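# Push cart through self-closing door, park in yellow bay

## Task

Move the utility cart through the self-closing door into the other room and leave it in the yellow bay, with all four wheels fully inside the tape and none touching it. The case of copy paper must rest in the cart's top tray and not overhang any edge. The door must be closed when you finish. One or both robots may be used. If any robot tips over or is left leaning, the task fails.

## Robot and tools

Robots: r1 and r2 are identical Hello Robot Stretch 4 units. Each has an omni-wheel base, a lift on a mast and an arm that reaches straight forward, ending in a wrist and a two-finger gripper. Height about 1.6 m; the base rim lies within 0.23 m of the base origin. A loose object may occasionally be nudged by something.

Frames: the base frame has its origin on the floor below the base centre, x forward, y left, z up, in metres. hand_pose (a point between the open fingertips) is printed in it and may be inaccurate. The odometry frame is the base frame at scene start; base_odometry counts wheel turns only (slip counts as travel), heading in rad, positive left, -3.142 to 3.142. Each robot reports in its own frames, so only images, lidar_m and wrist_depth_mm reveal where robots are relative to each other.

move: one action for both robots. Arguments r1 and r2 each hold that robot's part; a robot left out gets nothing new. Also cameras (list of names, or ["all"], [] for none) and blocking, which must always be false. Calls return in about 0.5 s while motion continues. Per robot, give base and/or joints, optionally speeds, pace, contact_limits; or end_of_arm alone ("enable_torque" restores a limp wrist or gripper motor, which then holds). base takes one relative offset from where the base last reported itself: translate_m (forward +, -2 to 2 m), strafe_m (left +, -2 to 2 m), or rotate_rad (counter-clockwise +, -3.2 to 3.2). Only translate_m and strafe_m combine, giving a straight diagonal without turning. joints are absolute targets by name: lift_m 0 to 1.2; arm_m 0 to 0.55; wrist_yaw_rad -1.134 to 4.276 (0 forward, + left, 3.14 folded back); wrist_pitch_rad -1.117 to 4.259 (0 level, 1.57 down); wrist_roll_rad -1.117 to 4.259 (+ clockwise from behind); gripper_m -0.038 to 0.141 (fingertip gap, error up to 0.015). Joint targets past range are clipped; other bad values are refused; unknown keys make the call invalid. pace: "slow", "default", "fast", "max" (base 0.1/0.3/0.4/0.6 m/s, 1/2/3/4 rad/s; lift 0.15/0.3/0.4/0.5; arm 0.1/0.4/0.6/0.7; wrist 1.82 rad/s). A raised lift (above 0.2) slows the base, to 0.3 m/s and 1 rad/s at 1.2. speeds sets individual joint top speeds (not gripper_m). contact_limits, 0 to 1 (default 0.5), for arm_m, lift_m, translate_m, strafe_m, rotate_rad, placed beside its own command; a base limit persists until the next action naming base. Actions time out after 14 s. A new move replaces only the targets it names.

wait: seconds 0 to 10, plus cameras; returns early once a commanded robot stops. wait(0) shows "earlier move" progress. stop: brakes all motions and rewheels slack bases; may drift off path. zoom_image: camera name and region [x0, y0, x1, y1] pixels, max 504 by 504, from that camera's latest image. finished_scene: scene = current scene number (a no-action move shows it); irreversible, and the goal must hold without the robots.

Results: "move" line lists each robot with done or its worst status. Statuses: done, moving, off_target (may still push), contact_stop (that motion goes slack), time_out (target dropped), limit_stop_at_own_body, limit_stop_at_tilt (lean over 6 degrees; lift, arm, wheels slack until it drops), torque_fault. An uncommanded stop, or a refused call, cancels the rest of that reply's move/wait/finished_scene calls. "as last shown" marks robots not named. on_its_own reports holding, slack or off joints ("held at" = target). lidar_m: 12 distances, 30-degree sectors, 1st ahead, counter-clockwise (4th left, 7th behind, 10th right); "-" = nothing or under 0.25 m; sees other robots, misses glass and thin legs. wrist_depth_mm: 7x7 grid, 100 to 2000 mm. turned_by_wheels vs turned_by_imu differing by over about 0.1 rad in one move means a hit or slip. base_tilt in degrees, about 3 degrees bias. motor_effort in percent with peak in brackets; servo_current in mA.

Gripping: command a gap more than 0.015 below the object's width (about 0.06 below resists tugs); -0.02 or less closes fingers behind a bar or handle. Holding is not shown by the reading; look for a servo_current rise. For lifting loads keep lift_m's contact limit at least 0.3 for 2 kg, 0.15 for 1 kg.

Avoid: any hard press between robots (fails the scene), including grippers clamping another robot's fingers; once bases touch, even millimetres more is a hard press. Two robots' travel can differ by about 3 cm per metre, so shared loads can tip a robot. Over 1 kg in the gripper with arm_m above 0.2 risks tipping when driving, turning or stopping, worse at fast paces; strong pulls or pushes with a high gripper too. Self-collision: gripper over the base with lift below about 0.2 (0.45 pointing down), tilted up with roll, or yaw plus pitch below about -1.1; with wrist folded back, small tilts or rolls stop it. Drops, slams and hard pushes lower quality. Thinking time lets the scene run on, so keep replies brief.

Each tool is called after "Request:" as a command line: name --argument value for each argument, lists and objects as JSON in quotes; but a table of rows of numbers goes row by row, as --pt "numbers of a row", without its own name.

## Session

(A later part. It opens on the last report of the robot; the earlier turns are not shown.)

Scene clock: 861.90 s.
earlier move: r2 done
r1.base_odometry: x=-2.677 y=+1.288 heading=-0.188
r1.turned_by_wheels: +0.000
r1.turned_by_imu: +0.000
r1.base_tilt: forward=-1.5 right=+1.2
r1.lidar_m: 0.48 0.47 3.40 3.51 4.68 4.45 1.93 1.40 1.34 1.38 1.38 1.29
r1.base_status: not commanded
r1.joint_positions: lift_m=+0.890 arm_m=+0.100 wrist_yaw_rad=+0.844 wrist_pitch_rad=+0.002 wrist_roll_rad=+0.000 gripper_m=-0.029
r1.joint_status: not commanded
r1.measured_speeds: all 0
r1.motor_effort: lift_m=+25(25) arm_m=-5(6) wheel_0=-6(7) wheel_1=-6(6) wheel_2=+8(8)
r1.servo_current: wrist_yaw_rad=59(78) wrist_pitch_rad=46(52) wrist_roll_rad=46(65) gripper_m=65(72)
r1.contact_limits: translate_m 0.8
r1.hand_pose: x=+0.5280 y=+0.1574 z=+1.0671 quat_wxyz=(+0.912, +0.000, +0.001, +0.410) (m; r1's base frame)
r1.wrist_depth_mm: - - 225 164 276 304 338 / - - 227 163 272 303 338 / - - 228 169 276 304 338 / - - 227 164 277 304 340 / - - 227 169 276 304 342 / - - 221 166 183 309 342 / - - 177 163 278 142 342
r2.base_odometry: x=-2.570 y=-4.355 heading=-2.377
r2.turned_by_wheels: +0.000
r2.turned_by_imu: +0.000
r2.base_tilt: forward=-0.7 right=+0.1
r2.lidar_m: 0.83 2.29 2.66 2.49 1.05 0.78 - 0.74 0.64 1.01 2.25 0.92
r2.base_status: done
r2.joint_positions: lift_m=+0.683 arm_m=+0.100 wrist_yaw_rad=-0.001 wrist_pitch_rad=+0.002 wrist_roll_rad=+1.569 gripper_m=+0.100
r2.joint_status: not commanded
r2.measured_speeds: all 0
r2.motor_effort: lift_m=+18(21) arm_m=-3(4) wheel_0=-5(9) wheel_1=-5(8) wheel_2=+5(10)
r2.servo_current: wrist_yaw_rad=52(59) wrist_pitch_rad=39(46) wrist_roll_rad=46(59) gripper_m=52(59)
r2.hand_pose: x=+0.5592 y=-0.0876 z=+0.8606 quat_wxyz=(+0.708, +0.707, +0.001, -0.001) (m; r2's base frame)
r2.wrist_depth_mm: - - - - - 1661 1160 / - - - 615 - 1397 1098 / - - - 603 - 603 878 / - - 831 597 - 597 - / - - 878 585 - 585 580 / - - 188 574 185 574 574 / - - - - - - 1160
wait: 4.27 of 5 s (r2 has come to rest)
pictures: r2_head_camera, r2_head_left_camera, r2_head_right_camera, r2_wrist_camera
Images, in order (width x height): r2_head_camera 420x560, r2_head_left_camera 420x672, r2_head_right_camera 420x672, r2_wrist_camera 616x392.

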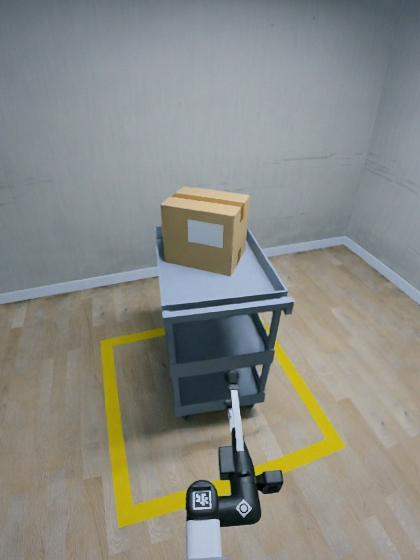

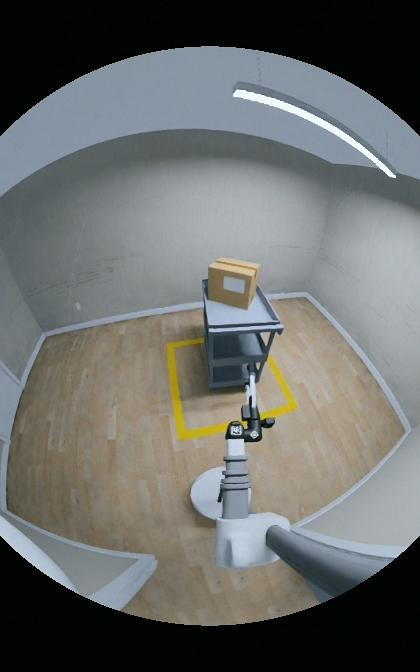

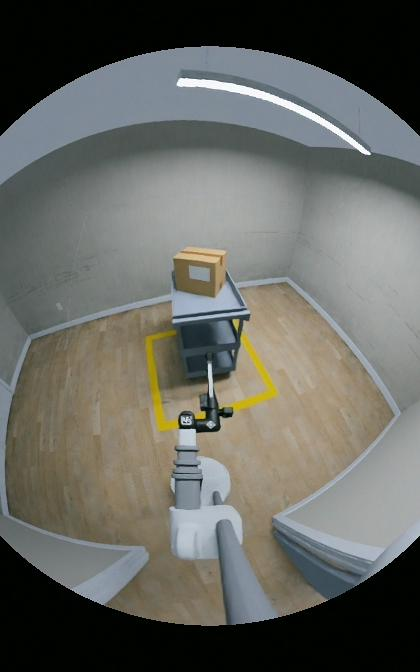

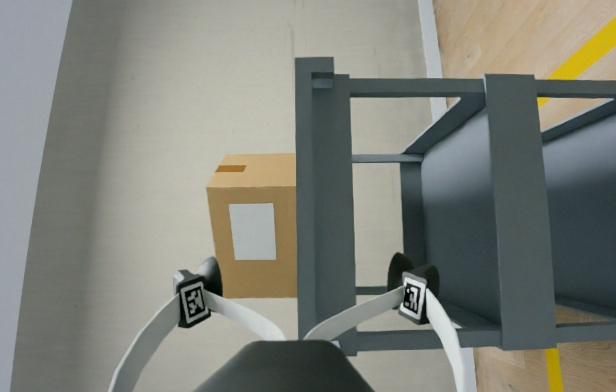

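Request:
move --blocking false --r1 '{"joints":{"gripper_m":0.1}}' --r2 '{"base":{"strafe_m":0.6},"joints":{"lift_m":0.5}}'

Request:
wait --seconds 4 --cameras '["r2_head_camera","r2_head_left_camera","r2_head_right_camera","r1_head_camera","r1_wrist_camera"]'

Scene clock: 883.27 s.
move: r1 moving; r2 moving
r1.base_odometry: x=-2.677 y=+1.288 heading=-0.188
r1.turned_by_wheels: +0.000
r1.turned_by_imu: +0.000
r1.base_tilt: forward=-1.5 right=+1.3
r1.lidar_m: 0.50 0.47 3.39 3.51 4.67 4.47 1.92 1.39 1.33 1.39 1.35 1.29
r1.base_status: not commanded
r1.joint_positions: lift_m=+0.890 arm_m=+0.100 wrist_yaw_rad=+0.844 wrist_pitch_rad=+0.002 wrist_roll_rad=+0.000 gripper_m=-0.004
r1.joint_status: gripper_m moving
r1.measured_speeds: all 0
r1.motor_effort: lift_m=+25(25) arm_m=-5(6) wheel_0=-6(7) wheel_1=-6(6) wheel_2=+8(8)
r1.servo_current: wrist_yaw_rad=52(59) wrist_pitch_rad=39(46) wrist_roll_rad=52(72) gripper_m=59(65)
r1.contact_limits: translate_m 0.8
r1.hand_pose: x=+0.5280 y=+0.1574 z=+1.0671 quat_wxyz=(+0.912, +0.000, +0.001, +0.410) (m; r1's base frame)
r1.wrist_depth_mm: - - 229 168 281 307 340 / - - 232 168 278 306 334 / - - 231 168 277 307 340 / - - 231 168 281 307 340 / - - 233 170 279 309 342 / - - 223 170 185 312 343 / - - 228 168 279 136 343
r2.base_odometry: x=-2.544 y=-4.381 heading=-2.377
r2.turned_by_wheels: +0.000
r2.turned_by_imu: +0.000
r2.base_tilt: forward=-0.7 right=+0.1
r2.lidar_m: 0.82 2.30 2.65 2.47 1.05 0.76 - 0.77 0.66 1.04 2.28 0.91
r2.base_status: strafe_m moving
r2.joint_positions: lift_m=+0.645 arm_m=+0.100 wrist_yaw_rad=-0.001 wrist_pitch_rad=+0.002 wrist_roll_rad=+1.569 gripper_m=+0.100
r2.joint_status: lift_m moving
r2.measured_speeds: translate_m=+0.001 strafe_m=+0.141 rotate_rad=-0.003 lift_m=-0.146 arm_m=+0.000 wrist_yaw_rad=+0.000 wrist_pitch_rad=+0.000 wrist_roll_rad=+0.000
r2.motor_effort: lift_m=+11(16) arm_m=-4(4) wheel_0=-7(13) wheel_1=+8(11) wheel_2=-1(4)
r2.servo_current: wrist_yaw_rad=59(59) wrist_pitch_rad=39(52) wrist_roll_rad=46(52) gripper_m=52(52)
r2.hand_pose: x=+0.5592 y=-0.0876 z=+0.8230 quat_wxyz=(+0.708, +0.707, +0.001, -0.001) (m; r2's base frame)
r2.wrist_depth_mm: - - - - - 1618 1118 / - - - 621 - 621 1118 / - - - 597 - 603 - / - - 831 591 - 585 - / - - 891 580 - 574 - / - - 189 569 184 569 1025 / - - - - - 1661 1160

Scene clock: 884.77 s.
earlier move: r1 done; r2 moving
r1.base_odometry: x=-2.677 y=+1.288 heading=-0.187
r1.turned_by_wheels: +0.000
r1.turned_by_imu: +0.000
r1.base_tilt: forward=-1.6 right=+1.3
r1.lidar_m: 0.92 0.71 3.38 3.51 4.67 4.46 1.95 1.38 1.34 1.39 1.37 1.29
r1.base_status: not commanded
r1.joint_positions: lift_m=+0.890 arm_m=+0.100 wrist_yaw_rad=+0.849 wrist_pitch_rad=+0.002 wrist_roll_rad=+0.000 gripper_m=+0.100
r1.joint_status: all done
r1.measured_speeds: all 0
r1.motor_effort: lift_m=+25(25) arm_m=-5(6) wheel_0=-1(7) wheel_1=+1(6) wheel_2=+1(8)
r1.servo_current: wrist_yaw_rad=59(65) wrist_pitch_rad=39(46) wrist_roll_rad=52(72) gripper_m=39(72)
r1.contact_limits: translate_m 0.8
r1.hand_pose: x=+0.5272 y=+0.1587 z=+1.0671 quat_wxyz=(+0.911, +0.000, +0.001, +0.412) (m; r1's base frame)
r1.wrist_depth_mm: - - 508 517 512 512 525 / - - 512 517 512 517 521 / - - 508 512 517 525 525 / - - 512 517 517 525 525 / - - 517 517 521 521 525 / - - 436 521 198 525 530 / - - 521 145 525 521 525
r2.base_odometry: x=-2.262 y=-4.676 heading=-2.377
r2.turned_by_wheels: +0.000
r2.turned_by_imu: +0.001
r2.base_tilt: forward=-0.7 right=+0.1
r2.lidar_m: 1.11 2.18 2.42 2.04 1.27 0.73 0.64 1.44 1.02 1.26 2.68 0.91
r2.base_status: strafe_m moving
r2.joint_positions: lift_m=+0.500 arm_m=+0.100 wrist_yaw_rad=-0.001 wrist_pitch_rad=+0.002 wrist_roll_rad=+1.569 gripper_m=+0.100
r2.joint_status: all done
r2.measured_speeds: translate_m=+0.000 strafe_m=+0.300 rotate_rad=-0.001 lift_m=+0.000 arm_m=+0.000 wrist_yaw_rad=+0.000 wrist_pitch_rad=+0.000 wrist_roll_rad=+0.000
r2.motor_effort: lift_m=+14(16) arm_m=-3(4) wheel_0=-6(14) wheel_1=+8(11) wheel_2=+1(4)
r2.servo_current: wrist_yaw_rad=46(59) wrist_pitch_rad=39(52) wrist_roll_rad=39(59) gripper_m=52(59)
r2.hand_pose: x=+0.5592 y=-0.0876 z=+0.6779 quat_wxyz=(+0.708, +0.707, +0.001, -0.001) (m; r2's base frame)
r2.wrist_depth_mm: - 854 569 - 564 - - / - - 564 - 554 - - / - - - - - 1182 878 / - - - - 1921 1464 946 / - - - - 1863 1366 931 / - - 189 - 186 1281 931 / - - - - - 1366 931
wait: 1.50 of 4 s (r1 has come to rest)
pictures: r1_head_camera, r1_wrist_camera, r2_head_camera, r2_head_left_camera, r2_head_right_camera
Images, in order (width x height): r1_head_camera 420x560, r1_wrist_camera 616x392, r2_head_camera 420x560, r2_head_left_camera 420x672, r2_head_right_camera 420x672.

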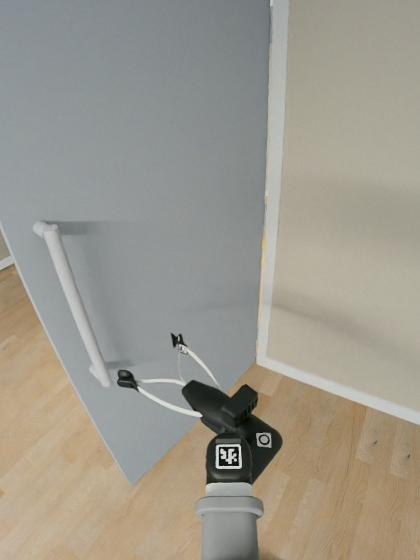

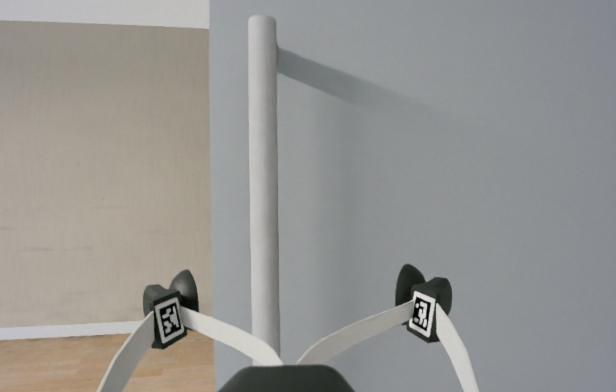

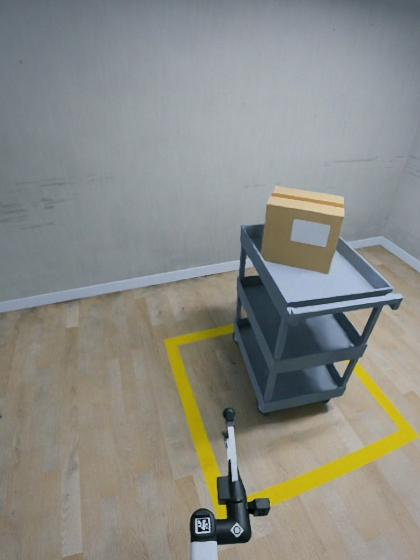

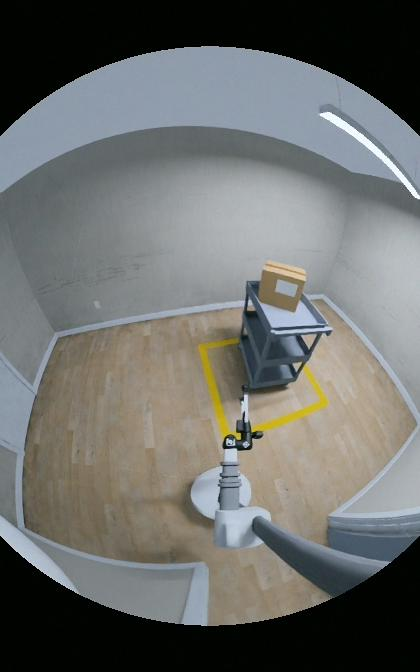

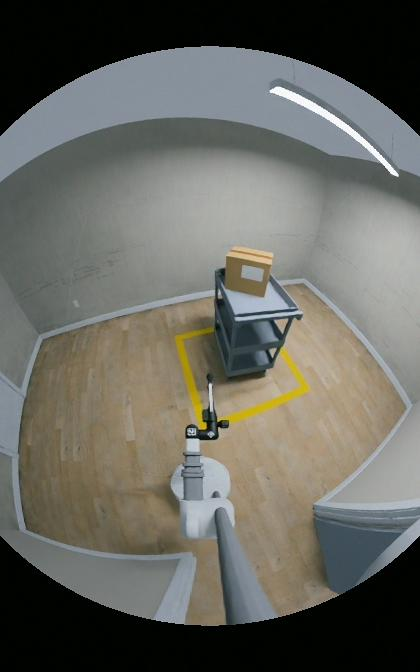

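Request:
move --blocking false --cameras '["r1_head_camera"]' --r2 '{"base":{"strafe_m":0.7}}'

Request:
wait --seconds 4

Request:
move --blocking false --r2 '{"base":{"rotate_rad":-0.7}}'

Request:
wait --seconds 4 --cameras '["r2_head_camera","r2_head_left_camera","r2_head_right_camera","r1_head_camera","r1_head_right_camera"]'

Request:
zoom_image --camera "r2_head_camera" --region '[60, 150, 420, 500]'

Scene clock: 894.60 s.
earlier move: r2 done
move: r2 moving
r1: as last shown
r1.turned_by_imu: -0.001
r1.lidar_m: 1.34 1.82 3.39 3.52 4.66 4.47 1.94 1.39 1.31 1.38 1.35 1.28
r1.motor_effort: lift_m=+25(25) arm_m=-5(5) wheel_0=-2(2) wheel_1=+1(1) wheel_2=+1(1)
r1.servo_current: wrist_yaw_rad=59(65) wrist_pitch_rad=39(46) wrist_roll_rad=39(65) gripper_m=39(46)
r1.contact_limits: translate_m 0.8
r1.wrist_depth_mm: - - - - - - - / - - - - - - - / - - - - - - - / - - - - - - - / - - - - - - - / - - 215 - 198 - - / - - - 144 - - -
r2.base_odometry: x=-2.129 y=-4.814 heading=-2.377
r2.turned_by_wheels: +0.000
r2.turned_by_imu: +0.001
r2.base_tilt: forward=-0.7 right=+0.1
r2.lidar_m: 2.14 2.14 2.17 1.85 1.37 0.78 0.63 0.72 0.87 1.37 1.26 0.98
r2.base_status: strafe_m moving
r2.joint_positions: lift_m=+0.500 arm_m=+0.100 wrist_yaw_rad=-0.001 wrist_pitch_rad=+0.002 wrist_roll_rad=+1.569 gripper_m=+0.100
r2.joint_status: not commanded
r2.measured_speeds: translate_m=+0.001 strafe_m=+0.142 rotate_rad=-0.008 lift_m=+0.000 arm_m=+0.000 wrist_yaw_rad=+0.000 wrist_pitch_rad=+0.000 wrist_roll_rad=+0.000
r2.motor_effort: lift_m=+15(15) arm_m=-3(4) wheel_0=-11(13) wheel_1=+10(11) wheel_2=-1(2)
r2.servo_current: wrist_yaw_rad=52(59) wrist_pitch_rad=46(46) wrist_roll_rad=59(59) gripper_m=52(52)
r2.hand_pose: x=+0.5592 y=-0.0876 z=+0.6778 quat_wxyz=(+0.708, +0.707, +0.001, -0.001) (m; r2's base frame)
r2.wrist_depth_mm: - - 891 - - 1160 878 / - - - - - 1160 946 / - - - - 1983 1464 946 / - - - - 1863 1464 991 / - - - - 1863 1397 946 / - - 189 - 186 1205 946 / - - - - - 1397 931
pictures: r1_head_camera
Images, in order (width x height): r1_head_camera 420x560.

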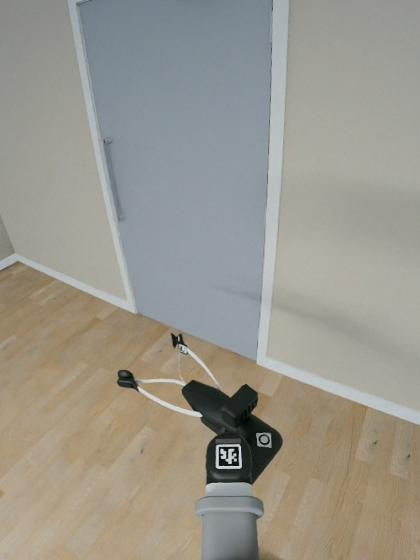

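Scene clock: 897.77 s.
earlier move: r2 done
r1.base_odometry: x=-2.677 y=+1.288 heading=-0.187
r1.turned_by_wheels: +0.000
r1.turned_by_imu: +0.000
r1.base_tilt: forward=-1.6 right=+1.3
r1.lidar_m: 1.37 1.85 3.39 3.50 4.65 4.48 1.91 1.41 1.34 1.37 1.35 1.30
r1.base_status: not commanded
r1.joint_positions: lift_m=+0.890 arm_m=+0.100 wrist_yaw_rad=+0.849 wrist_pitch_rad=+0.002 wrist_roll_rad=+0.000 gripper_m=+0.100
r1.joint_status: not commanded
r1.measured_speeds: all 0
r1.motor_effort: lift_m=+25(25) arm_m=-5(5) wheel_0=-2(2) wheel_1=+1(1) wheel_2=+1(1)
r1.servo_current: wrist_yaw_rad=65(72) wrist_pitch_rad=33(52) wrist_roll_rad=39(65) gripper_m=46(52)
r1.contact_limits: translate_m 0.8
r1.hand_pose: x=+0.5272 y=+0.1587 z=+1.0671 quat_wxyz=(+0.911, +0.000, +0.001, +0.412) (m; r1's base frame)
r1.wrist_depth_mm: - - - - - - - / - - - - - - - / - - - - - - - / - - - - - - - / - - - - - - - / - - 216 - 198 - - / - - - 145 - - -
r2.base_odometry: x=-1.670 y=-5.292 heading=-2.377
r2.turned_by_wheels: +0.000
r2.turned_by_imu: +0.001
r2.base_tilt: forward=-0.7 right=+0.1
r2.lidar_m: 1.97 1.96 1.40 1.20 1.23 1.00 0.85 0.84 0.97 1.87 1.44 1.61
r2.base_status: done
r2.joint_positions: lift_m=+0.500 arm_m=+0.100 wrist_yaw_rad=-0.001 wrist_pitch_rad=+0.002 wrist_roll_rad=+1.569 gripper_m=+0.100
r2.joint_status: not commanded
r2.measured_speeds: all 0
r2.motor_effort: lift_m=+15(15) arm_m=-3(4) wheel_0=-3(14) wheel_1=+1(12) wheel_2=+0(2)
r2.servo_current: wrist_yaw_rad=52(59) wrist_pitch_rad=39(52) wrist_roll_rad=39(65) gripper_m=52(59)
r2.hand_pose: x=+0.5592 y=-0.0876 z=+0.6778 quat_wxyz=(+0.708, +0.707, +0.001, -0.001) (m; r2's base frame)
r2.wrist_depth_mm: - - - - 1863 1308 917 / - - - - 1863 1336 931 / - - - - 1808 1336 946 / - - - - 1708 1366 946 / - - - - 1661 1336 931 / - - 189 - 185 1182 931 / - - - - - 1430 931
wait: 3.17 of 4 s (r2 has come to rest)

Scene clock: 898.27 s.
move: r2 moving
r1: as last shown
r1.lidar_m: 1.35 1.87 3.38 3.53 4.65 4.47 1.93 1.38 1.32 1.38 1.36 1.31
r1.motor_effort: lift_m=+25(25) arm_m=-5(5) wheel_0=-1(2) wheel_1=+1(1) wheel_2=+1(1)
r1.servo_current: wrist_yaw_rad=46(72) wrist_pitch_rad=46(52) wrist_roll_rad=52(59) gripper_m=46(46)
r1.contact_limits: translate_m 0.8
r1.wrist_depth_mm: - - - - - - - / - - - - - - - / - - - - - - - / - - - - - - - / - - - - - - - / - - 215 - 198 - - / - - - 145 - - -
r2.base_odometry: x=-1.670 y=-5.292 heading=-2.628
r2.turned_by_wheels: -0.251
r2.turned_by_imu: -0.244
r2.base_tilt: forward=-0.7 right=+0.1
r2.lidar_m: 2.02 1.95 1.76 1.27 1.20 1.23 0.88 0.82 0.87 1.34 1.77 1.44
r2.base_status: rotate_rad moving
r2.joint_positions: lift_m=+0.500 arm_m=+0.100 wrist_yaw_rad=-0.001 wrist_pitch_rad=+0.002 wrist_roll_rad=+1.569 gripper_m=+0.100
r2.joint_status: not commanded
r2.measured_speeds: translate_m=+0.000 strafe_m=-0.002 rotate_rad=-0.978 lift_m=+0.000 arm_m=+0.000 wrist_yaw_rad=+0.000 wrist_pitch_rad=+0.000 wrist_roll_rad=+0.000
r2.motor_effort: lift_m=+15(15) arm_m=-4(4) wheel_0=+8(10) wheel_1=+9(10) wheel_2=+11(11)
r2.servo_current: wrist_yaw_rad=52(52) wrist_pitch_rad=39(46) wrist_roll_rad=52(59) gripper_m=46(59)
r2.hand_pose: x=+0.5592 y=-0.0876 z=+0.6778 quat_wxyz=(+0.708, +0.707, +0.001, -0.001) (m; r2's base frame)
r2.wrist_depth_mm: - - - - - 1336 960 / - - - - - 1464 917 / - - - - - 1336 931 / - - - - 1863 1366 931 / - - - - 1756 1366 931 / - - 189 - 185 1182 946 / - - - - - 1464 931

Scene clock: 899.23 s.
earlier move: r2 done
r1.base_odometry: x=-2.677 y=+1.288 heading=-0.187
r1.turned_by_wheels: +0.000
r1.turned_by_imu: +0.000
r1.base_tilt: forward=-1.6 right=+1.3
r1.lidar_m: 1.35 1.87 3.40 3.52 4.65 4.45 1.95 1.39 1.34 1.36 1.34 1.30
r1.base_status: not commanded
r1.joint_positions: lift_m=+0.890 arm_m=+0.100 wrist_yaw_rad=+0.849 wrist_pitch_rad=+0.002 wrist_roll_rad=+0.000 gripper_m=+0.100
r1.joint_status: not commanded
r1.measured_speeds: all 0
r1.motor_effort: lift_m=+24(25) arm_m=-5(5) wheel_0=-1(2) wheel_1=+1(1) wheel_2=+1(1)
r1.servo_current: wrist_yaw_rad=59(72) wrist_pitch_rad=39(52) wrist_roll_rad=46(59) gripper_m=39(46)
r1.contact_limits: translate_m 0.8
r1.hand_pose: x=+0.5272 y=+0.1587 z=+1.0671 quat_wxyz=(+0.911, +0.000, +0.001, +0.412) (m; r1's base frame)
r1.wrist_depth_mm: - - - - - - - / - - - - - - - / - - - - - - - / - - - - - - - / - - - - - - - / - - 214 - 198 - - / - - - 145 - - -
r2.base_odometry: x=-1.670 y=-5.293 heading=-3.076
r2.turned_by_wheels: -0.448
r2.turned_by_imu: -0.436
r2.base_tilt: forward=-0.7 right=+0.1
r2.lidar_m: 1.43 2.00 1.97 1.63 1.27 1.20 1.10 0.86 0.83 0.90 1.46 1.48
r2.base_status: done
r2.joint_positions: lift_m=+0.500 arm_m=+0.100 wrist_yaw_rad=-0.001 wrist_pitch_rad=+0.002 wrist_roll_rad=+1.569 gripper_m=+0.100
r2.joint_status: not commanded
r2.measured_speeds: all 0
r2.motor_effort: lift_m=+15(15) arm_m=-3(4) wheel_0=+3(11) wheel_1=+4(10) wheel_2=+5(11)
r2.servo_current: wrist_yaw_rad=33(52) wrist_pitch_rad=39(46) wrist_roll_rad=52(59) gripper_m=52(59)
r2.hand_pose: x=+0.5592 y=-0.0876 z=+0.6778 quat_wxyz=(+0.708, +0.707, +0.001, -0.001) (m; r2's base frame)
r2.wrist_depth_mm: - - - - - 1336 931 / - - - - - 1229 917 / - - - - 1661 1160 946 / - - 1397 - 1756 1281 991 / - - - - - 1397 891 / - - 193 - 193 1255 946 / - - - - - 1464 931
wait: 0.97 of 4 s (r2 has come to rest)
pictures: r1_head_camera, r1_head_right_camera, r2_head_camera, r2_head_left_camera, r2_head_right_camera
Images, in order (width x height): r1_head_camera 420x560, r1_head_right_camera 420x672, r2_head_camera 420x560, r2_head_left_camera 420x672, r2_head_right_camera 420x672.

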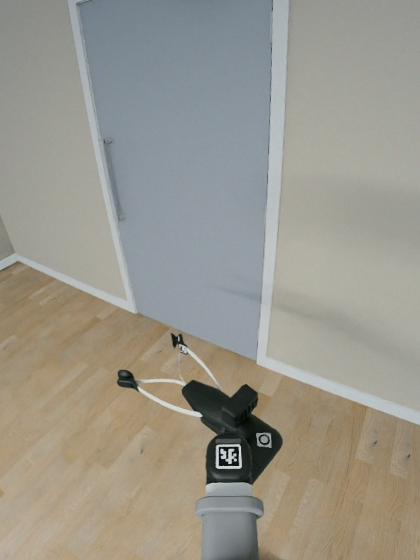

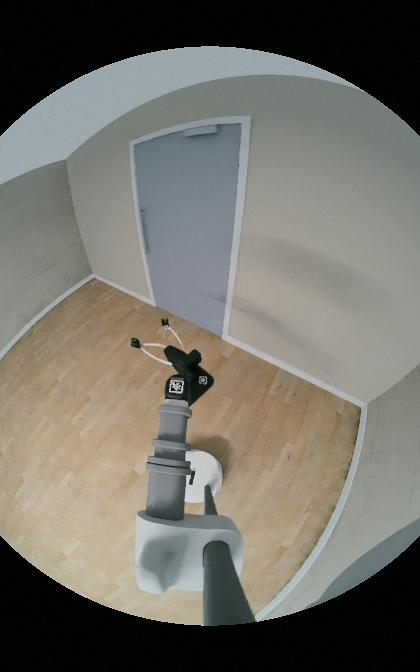

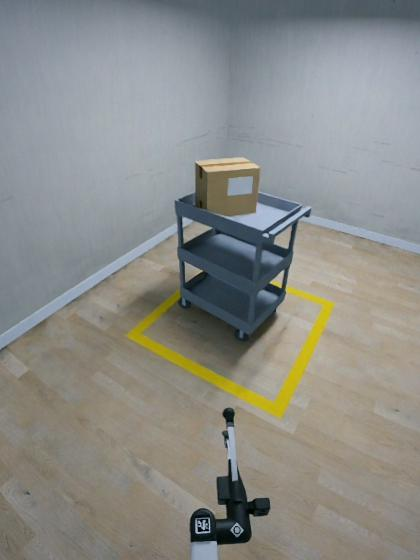

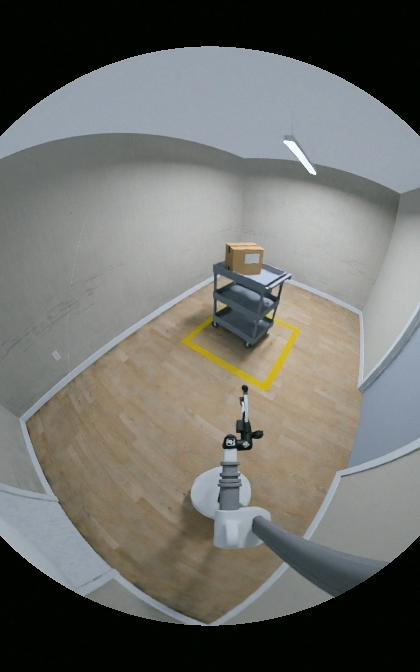

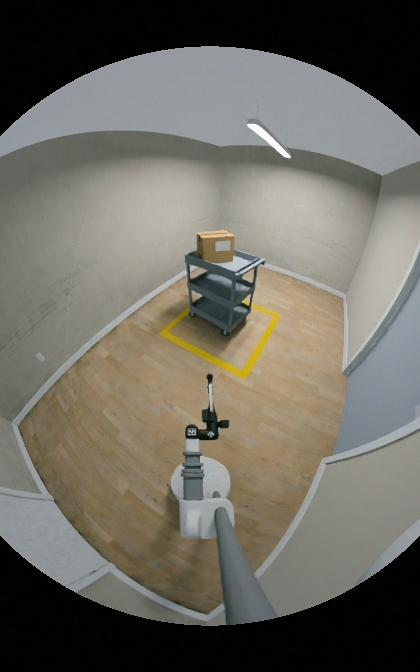

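Scaled by 1.400 from the camera's 420x560 image, which has a finer 1200x1600 frame.

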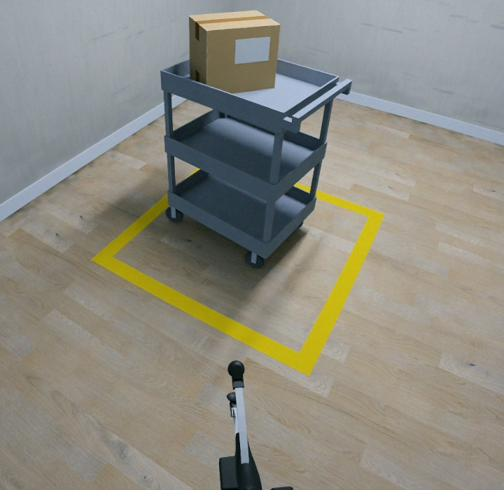

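Request:
zoom_image --camera "r2_head_camera" --region '[120, 250, 240, 350]'

Scaled by 4.200 from the camera's 420x560 image, which has a finer 1200x1600 frame.

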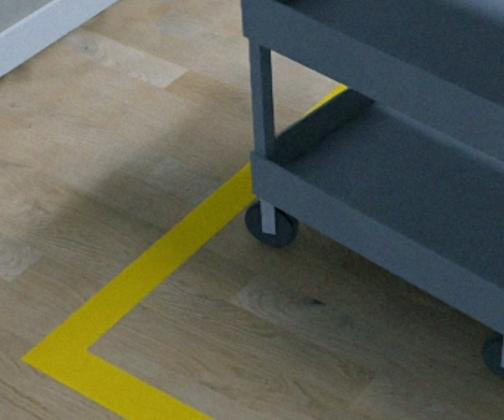

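Request:
move --blocking false --r2 '{"base":{"rotate_rad":0.9}}'

Request:
wait --seconds 4

Request:
move --blocking false --r2 '{"base":{"strafe_m":-1.75},"pace":"fast"}'

Request:
wait --seconds 8

Request:
move --blocking false --r2 '{"base":{"rotate_rad":0.4}}'

Request:
wait --seconds 4 --cameras '["r2_head_camera","r2_head_left_camera","r2_head_right_camera"]'

Scene clock: 945.27 s.
move: r2 moving
r1: as last shown
r1.lidar_m: 1.36 1.87 3.39 3.51 4.66 4.46 1.94 1.38 1.32 1.38 1.34 1.29
r1.motor_effort: lift_m=+25(25) arm_m=-5(5) wheel_0=-1(2) wheel_1=+1(1) wheel_2=+1(1)
r1.servo_current: wrist_yaw_rad=52(65) wrist_pitch_rad=39(46) wrist_roll_rad=39(52) gripper_m=46(46)
r1.contact_limits: translate_m 0.8
r2.base_odometry: x=-1.670 y=-5.293 heading=-2.826
r2.turned_by_wheels: +0.250
r2.turned_by_imu: +0.244
r2.base_tilt: forward=-0.7 right=+0.0
r2.lidar_m: 1.71 1.94 1.98 1.36 1.19 1.25 0.95 0.83 0.85 1.02 1.97 1.46
r2.base_status: rotate_rad moving
r2.joint_positions: lift_m=+0.500 arm_m=+0.100 wrist_yaw_rad=-0.001 wrist_pitch_rad=+0.002 wrist_roll_rad=+1.569 gripper_m=+0.100
r2.joint_status: not commanded
r2.measured_speeds: translate_m=-0.001 strafe_m=-0.001 rotate_rad=+0.975 lift_m=+0.000 arm_m=+0.000 wrist_yaw_rad=+0.000 wrist_pitch_rad=+0.000 wrist_roll_rad=+0.000
r2.motor_effort: lift_m=+15(15) arm_m=-4(4) wheel_0=-8(11) wheel_1=-9(10) wheel_2=-10(12)
r2.servo_current: wrist_yaw_rad=46(52) wrist_pitch_rad=33(46) wrist_roll_rad=46(52) gripper_m=52(59)
r2.hand_pose: x=+0.5592 y=-0.0876 z=+0.6778 quat_wxyz=(+0.708, +0.707, +0.001, -0.001) (m; r2's base frame)
r2.wrist_depth_mm: - - 1308 - 1397 1060 917 / - - 1308 - 1661 1255 931 / - - - - - 1366 976 / - - - - - 1366 946 / - - - - - 1366 946 / - - 189 - 186 1182 946 / - - - - - 1397 931

Scene clock: 946.40 s.
earlier move: r2 done
r1.base_odometry: x=-2.677 y=+1.288 heading=-0.187
r1.turned_by_wheels: +0.000
r1.turned_by_imu: +0.000
r1.base_tilt: forward=-1.5 right=+1.3
r1.lidar_m: 1.36 1.84 3.39 3.52 4.66 4.48 1.92 1.40 1.33 1.38 1.38 1.31
r1.base_status: not commanded
r1.joint_positions: lift_m=+0.890 arm_m=+0.100 wrist_yaw_rad=+0.849 wrist_pitch_rad=+0.002 wrist_roll_rad=+0.000 gripper_m=+0.100
r1.joint_status: not commanded
r1.measured_speeds: all 0
r1.motor_effort: lift_m=+25(25) arm_m=-5(5) wheel_0=-1(2) wheel_1=+1(1) wheel_2=+1(1)
r1.servo_current: wrist_yaw_rad=52(72) wrist_pitch_rad=39(52) wrist_roll_rad=39(72) gripper_m=39(46)
r1.contact_limits: translate_m 0.8
r1.hand_pose: x=+0.5272 y=+0.1587 z=+1.0671 quat_wxyz=(+0.911, +0.000, +0.001, +0.412) (m; r1's base frame)
r1.wrist_depth_mm: - - - - - - - / - - - - - - - / - - - - - - - / - - - - - - - / - - - - - - - / - - 213 - 198 - - / - - - 145 - - -
r2.base_odometry: x=-1.670 y=-5.293 heading=-2.177
r2.turned_by_wheels: +0.649
r2.turned_by_imu: +0.632
r2.base_tilt: forward=-0.7 right=+0.1
r2.lidar_m: 1.94 1.91 1.29 1.20 1.27 0.89 0.83 0.87 1.25 2.63 1.44 2.12
r2.base_status: done
r2.joint_positions: lift_m=+0.500 arm_m=+0.100 wrist_yaw_rad=-0.001 wrist_pitch_rad=+0.002 wrist_roll_rad=+1.569 gripper_m=+0.100
r2.joint_status: not commanded
r2.measured_speeds: all 0
r2.motor_effort: lift_m=+15(15) arm_m=-4(4) wheel_0=-3(12) wheel_1=-2(11) wheel_2=-4(12)
r2.servo_current: wrist_yaw_rad=39(65) wrist_pitch_rad=39(46) wrist_roll_rad=39(59) gripper_m=52(59)
r2.hand_pose: x=+0.5593 y=-0.0876 z=+0.6778 quat_wxyz=(+0.708, +0.707, +0.001, -0.001) (m; r2's base frame)
r2.wrist_depth_mm: - - - - 1661 1308 917 / - - - - 1661 1336 931 / - - - - - 1308 946 / - - - - - 1366 931 / - - - - - 1336 931 / - - 189 - 185 1205 931 / - - - - - 1464 931
wait: 1.13 of 4 s (r2 has come to rest)

Scene clock: 946.90 s.
move: r2 moving
r1: as last shown
r1.base_tilt: forward=-1.6 right=+1.3
r1.lidar_m: 1.35 1.85 3.41 3.51 4.65 4.47 1.94 1.38 1.32 1.39 1.35 1.28
r1.servo_current: wrist_yaw_rad=46(65) wrist_pitch_rad=39(46) wrist_roll_rad=52(59) gripper_m=39(46)
r1.contact_limits: translate_m 0.8
r1.wrist_depth_mm: - - - - - - - / - - - - - - - / - - - - - - - / - - - - - - - / - - - - - - - / - - 214 - 198 - - / - - - 145 - - -
r2.base_odometry: x=-1.717 y=-5.260 heading=-2.177
r2.turned_by_wheels: +0.000
r2.turned_by_imu: +0.000
r2.base_tilt: forward=-0.7 right=+0.1
r2.lidar_m: 1.96 2.00 1.35 1.28 1.28 0.90 0.82 0.87 1.24 2.65 1.38 2.11
r2.base_status: strafe_m moving
r2.joint_positions: lift_m=+0.500 arm_m=+0.100 wrist_yaw_rad=-0.001 wrist_pitch_rad=+0.002 wrist_roll_rad=+1.569 gripper_m=+0.100
r2.joint_status: not commanded
r2.measured_speeds: translate_m=+0.001 strafe_m=-0.225 rotate_rad=-0.003 lift_m=+0.000 arm_m=+0.000 wrist_yaw_rad=+0.000 wrist_pitch_rad=+0.000 wrist_roll_rad=+0.000
r2.motor_effort: lift_m=+15(15) arm_m=-4(4) wheel_0=+13(15) wheel_1=-13(15) wheel_2=+0(5)
r2.servo_current: wrist_yaw_rad=46(52) wrist_pitch_rad=46(46) wrist_roll_rad=59(59) gripper_m=59(59)
r2.hand_pose: x=+0.5593 y=-0.0876 z=+0.6778 quat_wxyz=(+0.708, +0.707, +0.001, -0.001) (m; r2's base frame)
r2.wrist_depth_mm: - - - - 1661 1336 904 / - - - - 1661 1336 931 / - - - - - 1336 946 / - - - - - 1366 946 / - - - - - 1366 931 / - - 189 - 185 1182 946 / - - - - - 1464 931

Scene clock: 951.93 s.
earlier move: r2 done
r1.base_odometry: x=-2.677 y=+1.288 heading=-0.187
r1.turned_by_wheels: +0.000
r1.turned_by_imu: +0.000
r1.base_tilt: forward=-1.6 right=+1.3
r1.lidar_m: 1.36 1.85 3.38 3.55 4.65 4.46 1.93 1.39 1.33 1.36 1.34 1.28
r1.base_status: not commanded
r1.joint_positions: lift_m=+0.890 arm_m=+0.100 wrist_yaw_rad=+0.849 wrist_pitch_rad=+0.002 wrist_roll_rad=+0.000 gripper_m=+0.100
r1.joint_status: not commanded
r1.measured_speeds: all 0
r1.motor_effort: lift_m=+25(25) arm_m=-5(5) wheel_0=-1(2) wheel_1=+1(1) wheel_2=+1(1)
r1.servo_current: wrist_yaw_rad=52(72) wrist_pitch_rad=52(52) wrist_roll_rad=52(65) gripper_m=46(52)
r1.contact_limits: translate_m 0.8
r1.hand_pose: x=+0.5272 y=+0.1587 z=+1.0671 quat_wxyz=(+0.911, +0.000, +0.001, +0.412) (m; r1's base frame)
r1.wrist_depth_mm: - - - - - - - / - - - - - - - / - - - - - - - / - - - - - - - / - - - - - - - / - - 214 - 196 - - / - - - 145 - - -
r2.base_odometry: x=-3.108 y=-4.296 heading=-2.177
r2.turned_by_wheels: +0.000
r2.turned_by_imu: +0.001
r2.base_tilt: forward=-0.7 right=+0.1
r2.lidar_m: 0.54 0.57 2.79 2.98 1.25 0.88 0.73 0.74 1.00 1.76 1.80 2.22
r2.base_status: done
r2.joint_positions: lift_m=+0.500 arm_m=+0.100 wrist_yaw_rad=-0.001 wrist_pitch_rad=+0.002 wrist_roll_rad=+1.569 gripper_m=+0.100
r2.joint_status: not commanded
r2.measured_speeds: all 0
r2.motor_effort: lift_m=+15(15) arm_m=-4(4) wheel_0=-1(17) wheel_1=+1(15) wheel_2=+0(5)
r2.servo_current: wrist_yaw_rad=46(59) wrist_pitch_rad=39(46) wrist_roll_rad=46(65) gripper_m=46(59)
r2.hand_pose: x=+0.5593 y=-0.0876 z=+0.6778 quat_wxyz=(+0.708, +0.707, +0.001, -0.001) (m; r2's base frame)
r2.wrist_depth_mm: - - - - 1708 1336 917 / - - - - 1756 1308 931 / - - - - 1756 1336 931 / - - - - - 1366 904 / - 668 512 - 517 878 - / 559 306 193 161 192 296 286 / 224 244 290 - - 286 286
wait: 5.03 of 8 s (r2 has come to rest)

Scene clock: 952.43 s.
move: r2 moving
r1: as last shown
r1.base_tilt: forward=-1.6 right=+1.2
r1.lidar_m: 1.35 1.85 3.40 3.52 4.65 4.47 1.92 1.37 1.33 1.38 1.35 1.29
r1.servo_current: wrist_yaw_rad=72(72) wrist_pitch_rad=39(52) wrist_roll_rad=65(65) gripper_m=39(46)
r1.contact_limits: translate_m 0.8
r1.wrist_depth_mm: - - - - - - - / - - - - - - - / - - - - - - - / - - - - - - - / - - - - - - - / - - 215 - 198 - - / - - - 144 - - -
r2.base_odometry: x=-3.108 y=-4.296 heading=-1.931
r2.turned_by_wheels: +0.246
r2.turned_by_imu: +0.239
r2.base_tilt: forward=-0.7 right=+0.1
r2.lidar_m: 0.55 0.67 2.97 1.75 1.00 0.73 0.74 0.82 1.28 1.75 1.97 0.55
r2.base_status: rotate_rad moving
r2.joint_positions: lift_m=+0.500 arm_m=+0.100 wrist_yaw_rad=-0.001 wrist_pitch_rad=+0.002 wrist_roll_rad=+1.569 gripper_m=+0.100
r2.joint_status: not commanded
r2.measured_speeds: translate_m=+0.001 strafe_m=-0.003 rotate_rad=+0.839 lift_m=+0.000 arm_m=+0.000 wrist_yaw_rad=+0.000 wrist_pitch_rad=+0.000 wrist_roll_rad=+0.000
r2.motor_effort: lift_m=+15(15) arm_m=-4(4) wheel_0=-6(10) wheel_1=-6(10) wheel_2=-8(12)
r2.servo_current: wrist_yaw_rad=46(52) wrist_pitch_rad=39(46) wrist_roll_rad=39(52) gripper_m=46(59)
r2.hand_pose: x=+0.5592 y=-0.0876 z=+0.6778 quat_wxyz=(+0.708, +0.707, +0.001, -0.001) (m; r2's base frame)
r2.wrist_depth_mm: - - - - 1618 1308 917 / - - - - 1661 1336 891 / - 274 266 - 286 286 262 / 207 268 271 271 272 271 268 / 236 281 - - 809 281 282 / 234 291 189 - 185 294 293 / 241 306 - - - 309 -

Scene clock: 953.13 s.
earlier move: r2 done
r1.base_odometry: x=-2.677 y=+1.288 heading=-0.187
r1.turned_by_wheels: +0.000
r1.turned_by_imu: +0.000
r1.base_tilt: forward=-1.6 right=+1.2
r1.lidar_m: 1.36 1.85 3.38 3.54 4.64 4.48 1.93 1.38 1.34 1.40 1.38 1.29
r1.base_status: not commanded
r1.joint_positions: lift_m=+0.890 arm_m=+0.100 wrist_yaw_rad=+0.849 wrist_pitch_rad=+0.002 wrist_roll_rad=+0.000 gripper_m=+0.100
r1.joint_status: not commanded
r1.measured_speeds: all 0
r1.motor_effort: lift_m=+25(25) arm_m=-5(5) wheel_0=-2(2) wheel_1=+1(1) wheel_2=+1(1)
r1.servo_current: wrist_yaw_rad=46(72) wrist_pitch_rad=39(52) wrist_roll_rad=52(65) gripper_m=46(46)
r1.contact_limits: translate_m 0.8
r1.hand_pose: x=+0.5272 y=+0.1587 z=+1.0671 quat_wxyz=(+0.911, +0.000, +0.001, +0.412) (m; r1's base frame)
r1.wrist_depth_mm: - - - - - - - / - - - - - - - / - - - - - - - / - - - - - - - / - - - - - - - / - - 214 - 198 - - / - - - 145 - - -
r2.base_odometry: x=-3.108 y=-4.296 heading=-1.778
r2.turned_by_wheels: +0.153
r2.turned_by_imu: +0.149
r2.base_tilt: forward=-0.6 right=+0.0
r2.lidar_m: 0.57 2.54 2.96 1.35 0.89 0.72 0.73 0.90 1.68 1.78 2.11 0.53
r2.base_status: done
r2.joint_positions: lift_m=+0.500 arm_m=+0.100 wrist_yaw_rad=-0.001 wrist_pitch_rad=+0.002 wrist_roll_rad=+1.569 gripper_m=+0.100
r2.joint_status: not commanded
r2.measured_speeds: all 0
r2.motor_effort: lift_m=+15(15) arm_m=-3(4) wheel_0=-4(10) wheel_1=-2(10) wheel_2=-4(12)
r2.servo_current: wrist_yaw_rad=46(52) wrist_pitch_rad=39(46) wrist_roll_rad=46(59) gripper_m=52(59)
r2.hand_pose: x=+0.5593 y=-0.0876 z=+0.6778 quat_wxyz=(+0.708, +0.707, +0.001, -0.001) (m; r2's base frame)
r2.wrist_depth_mm: 230 231 229 - 768 231 230 / 244 244 - - - 251 247 / 258 263 - - - 266 266 / 236 286 - - - 287 287 / 246 309 - - - 314 - / 273 332 189 - 194 336 946 / - 304 382 - 500 - 904
wait: 0.70 of 4 s (r2 has come to rest)
pictures: r2_head_camera, r2_head_left_camera, r2_head_right_camera
Images, in order (width x height): r2_head_camera 420x560, r2_head_left_camera 420x672, r2_head_right_camera 420x672.

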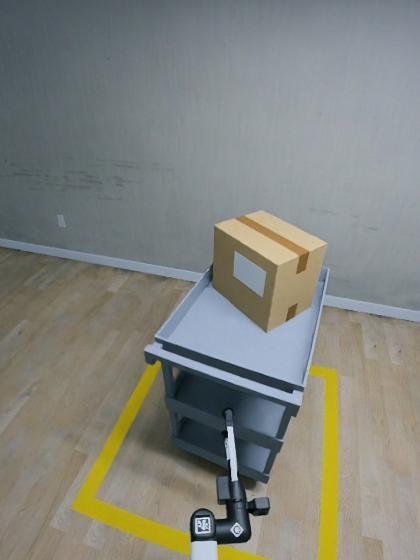

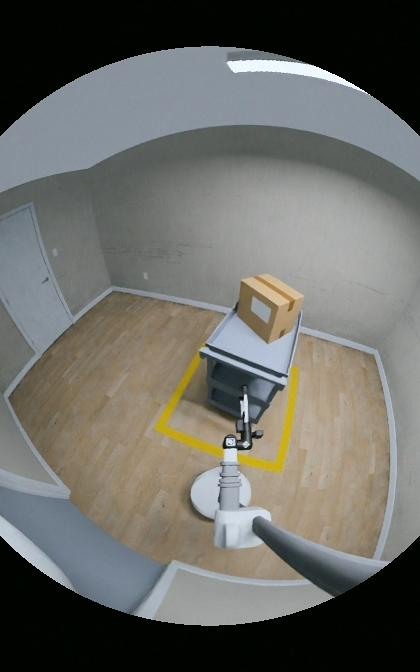

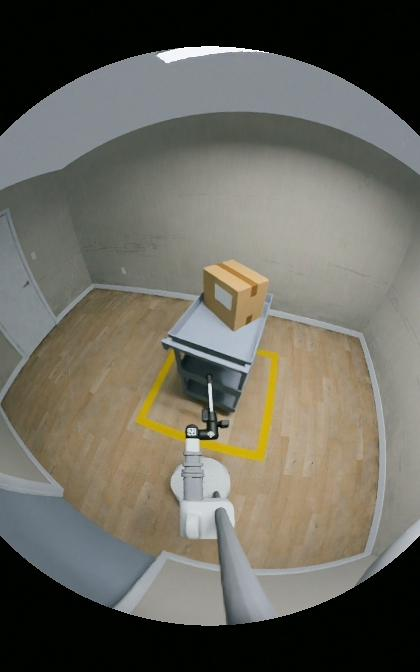

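Request:
finished_scene --scene 1

The scene is finished: the task was done.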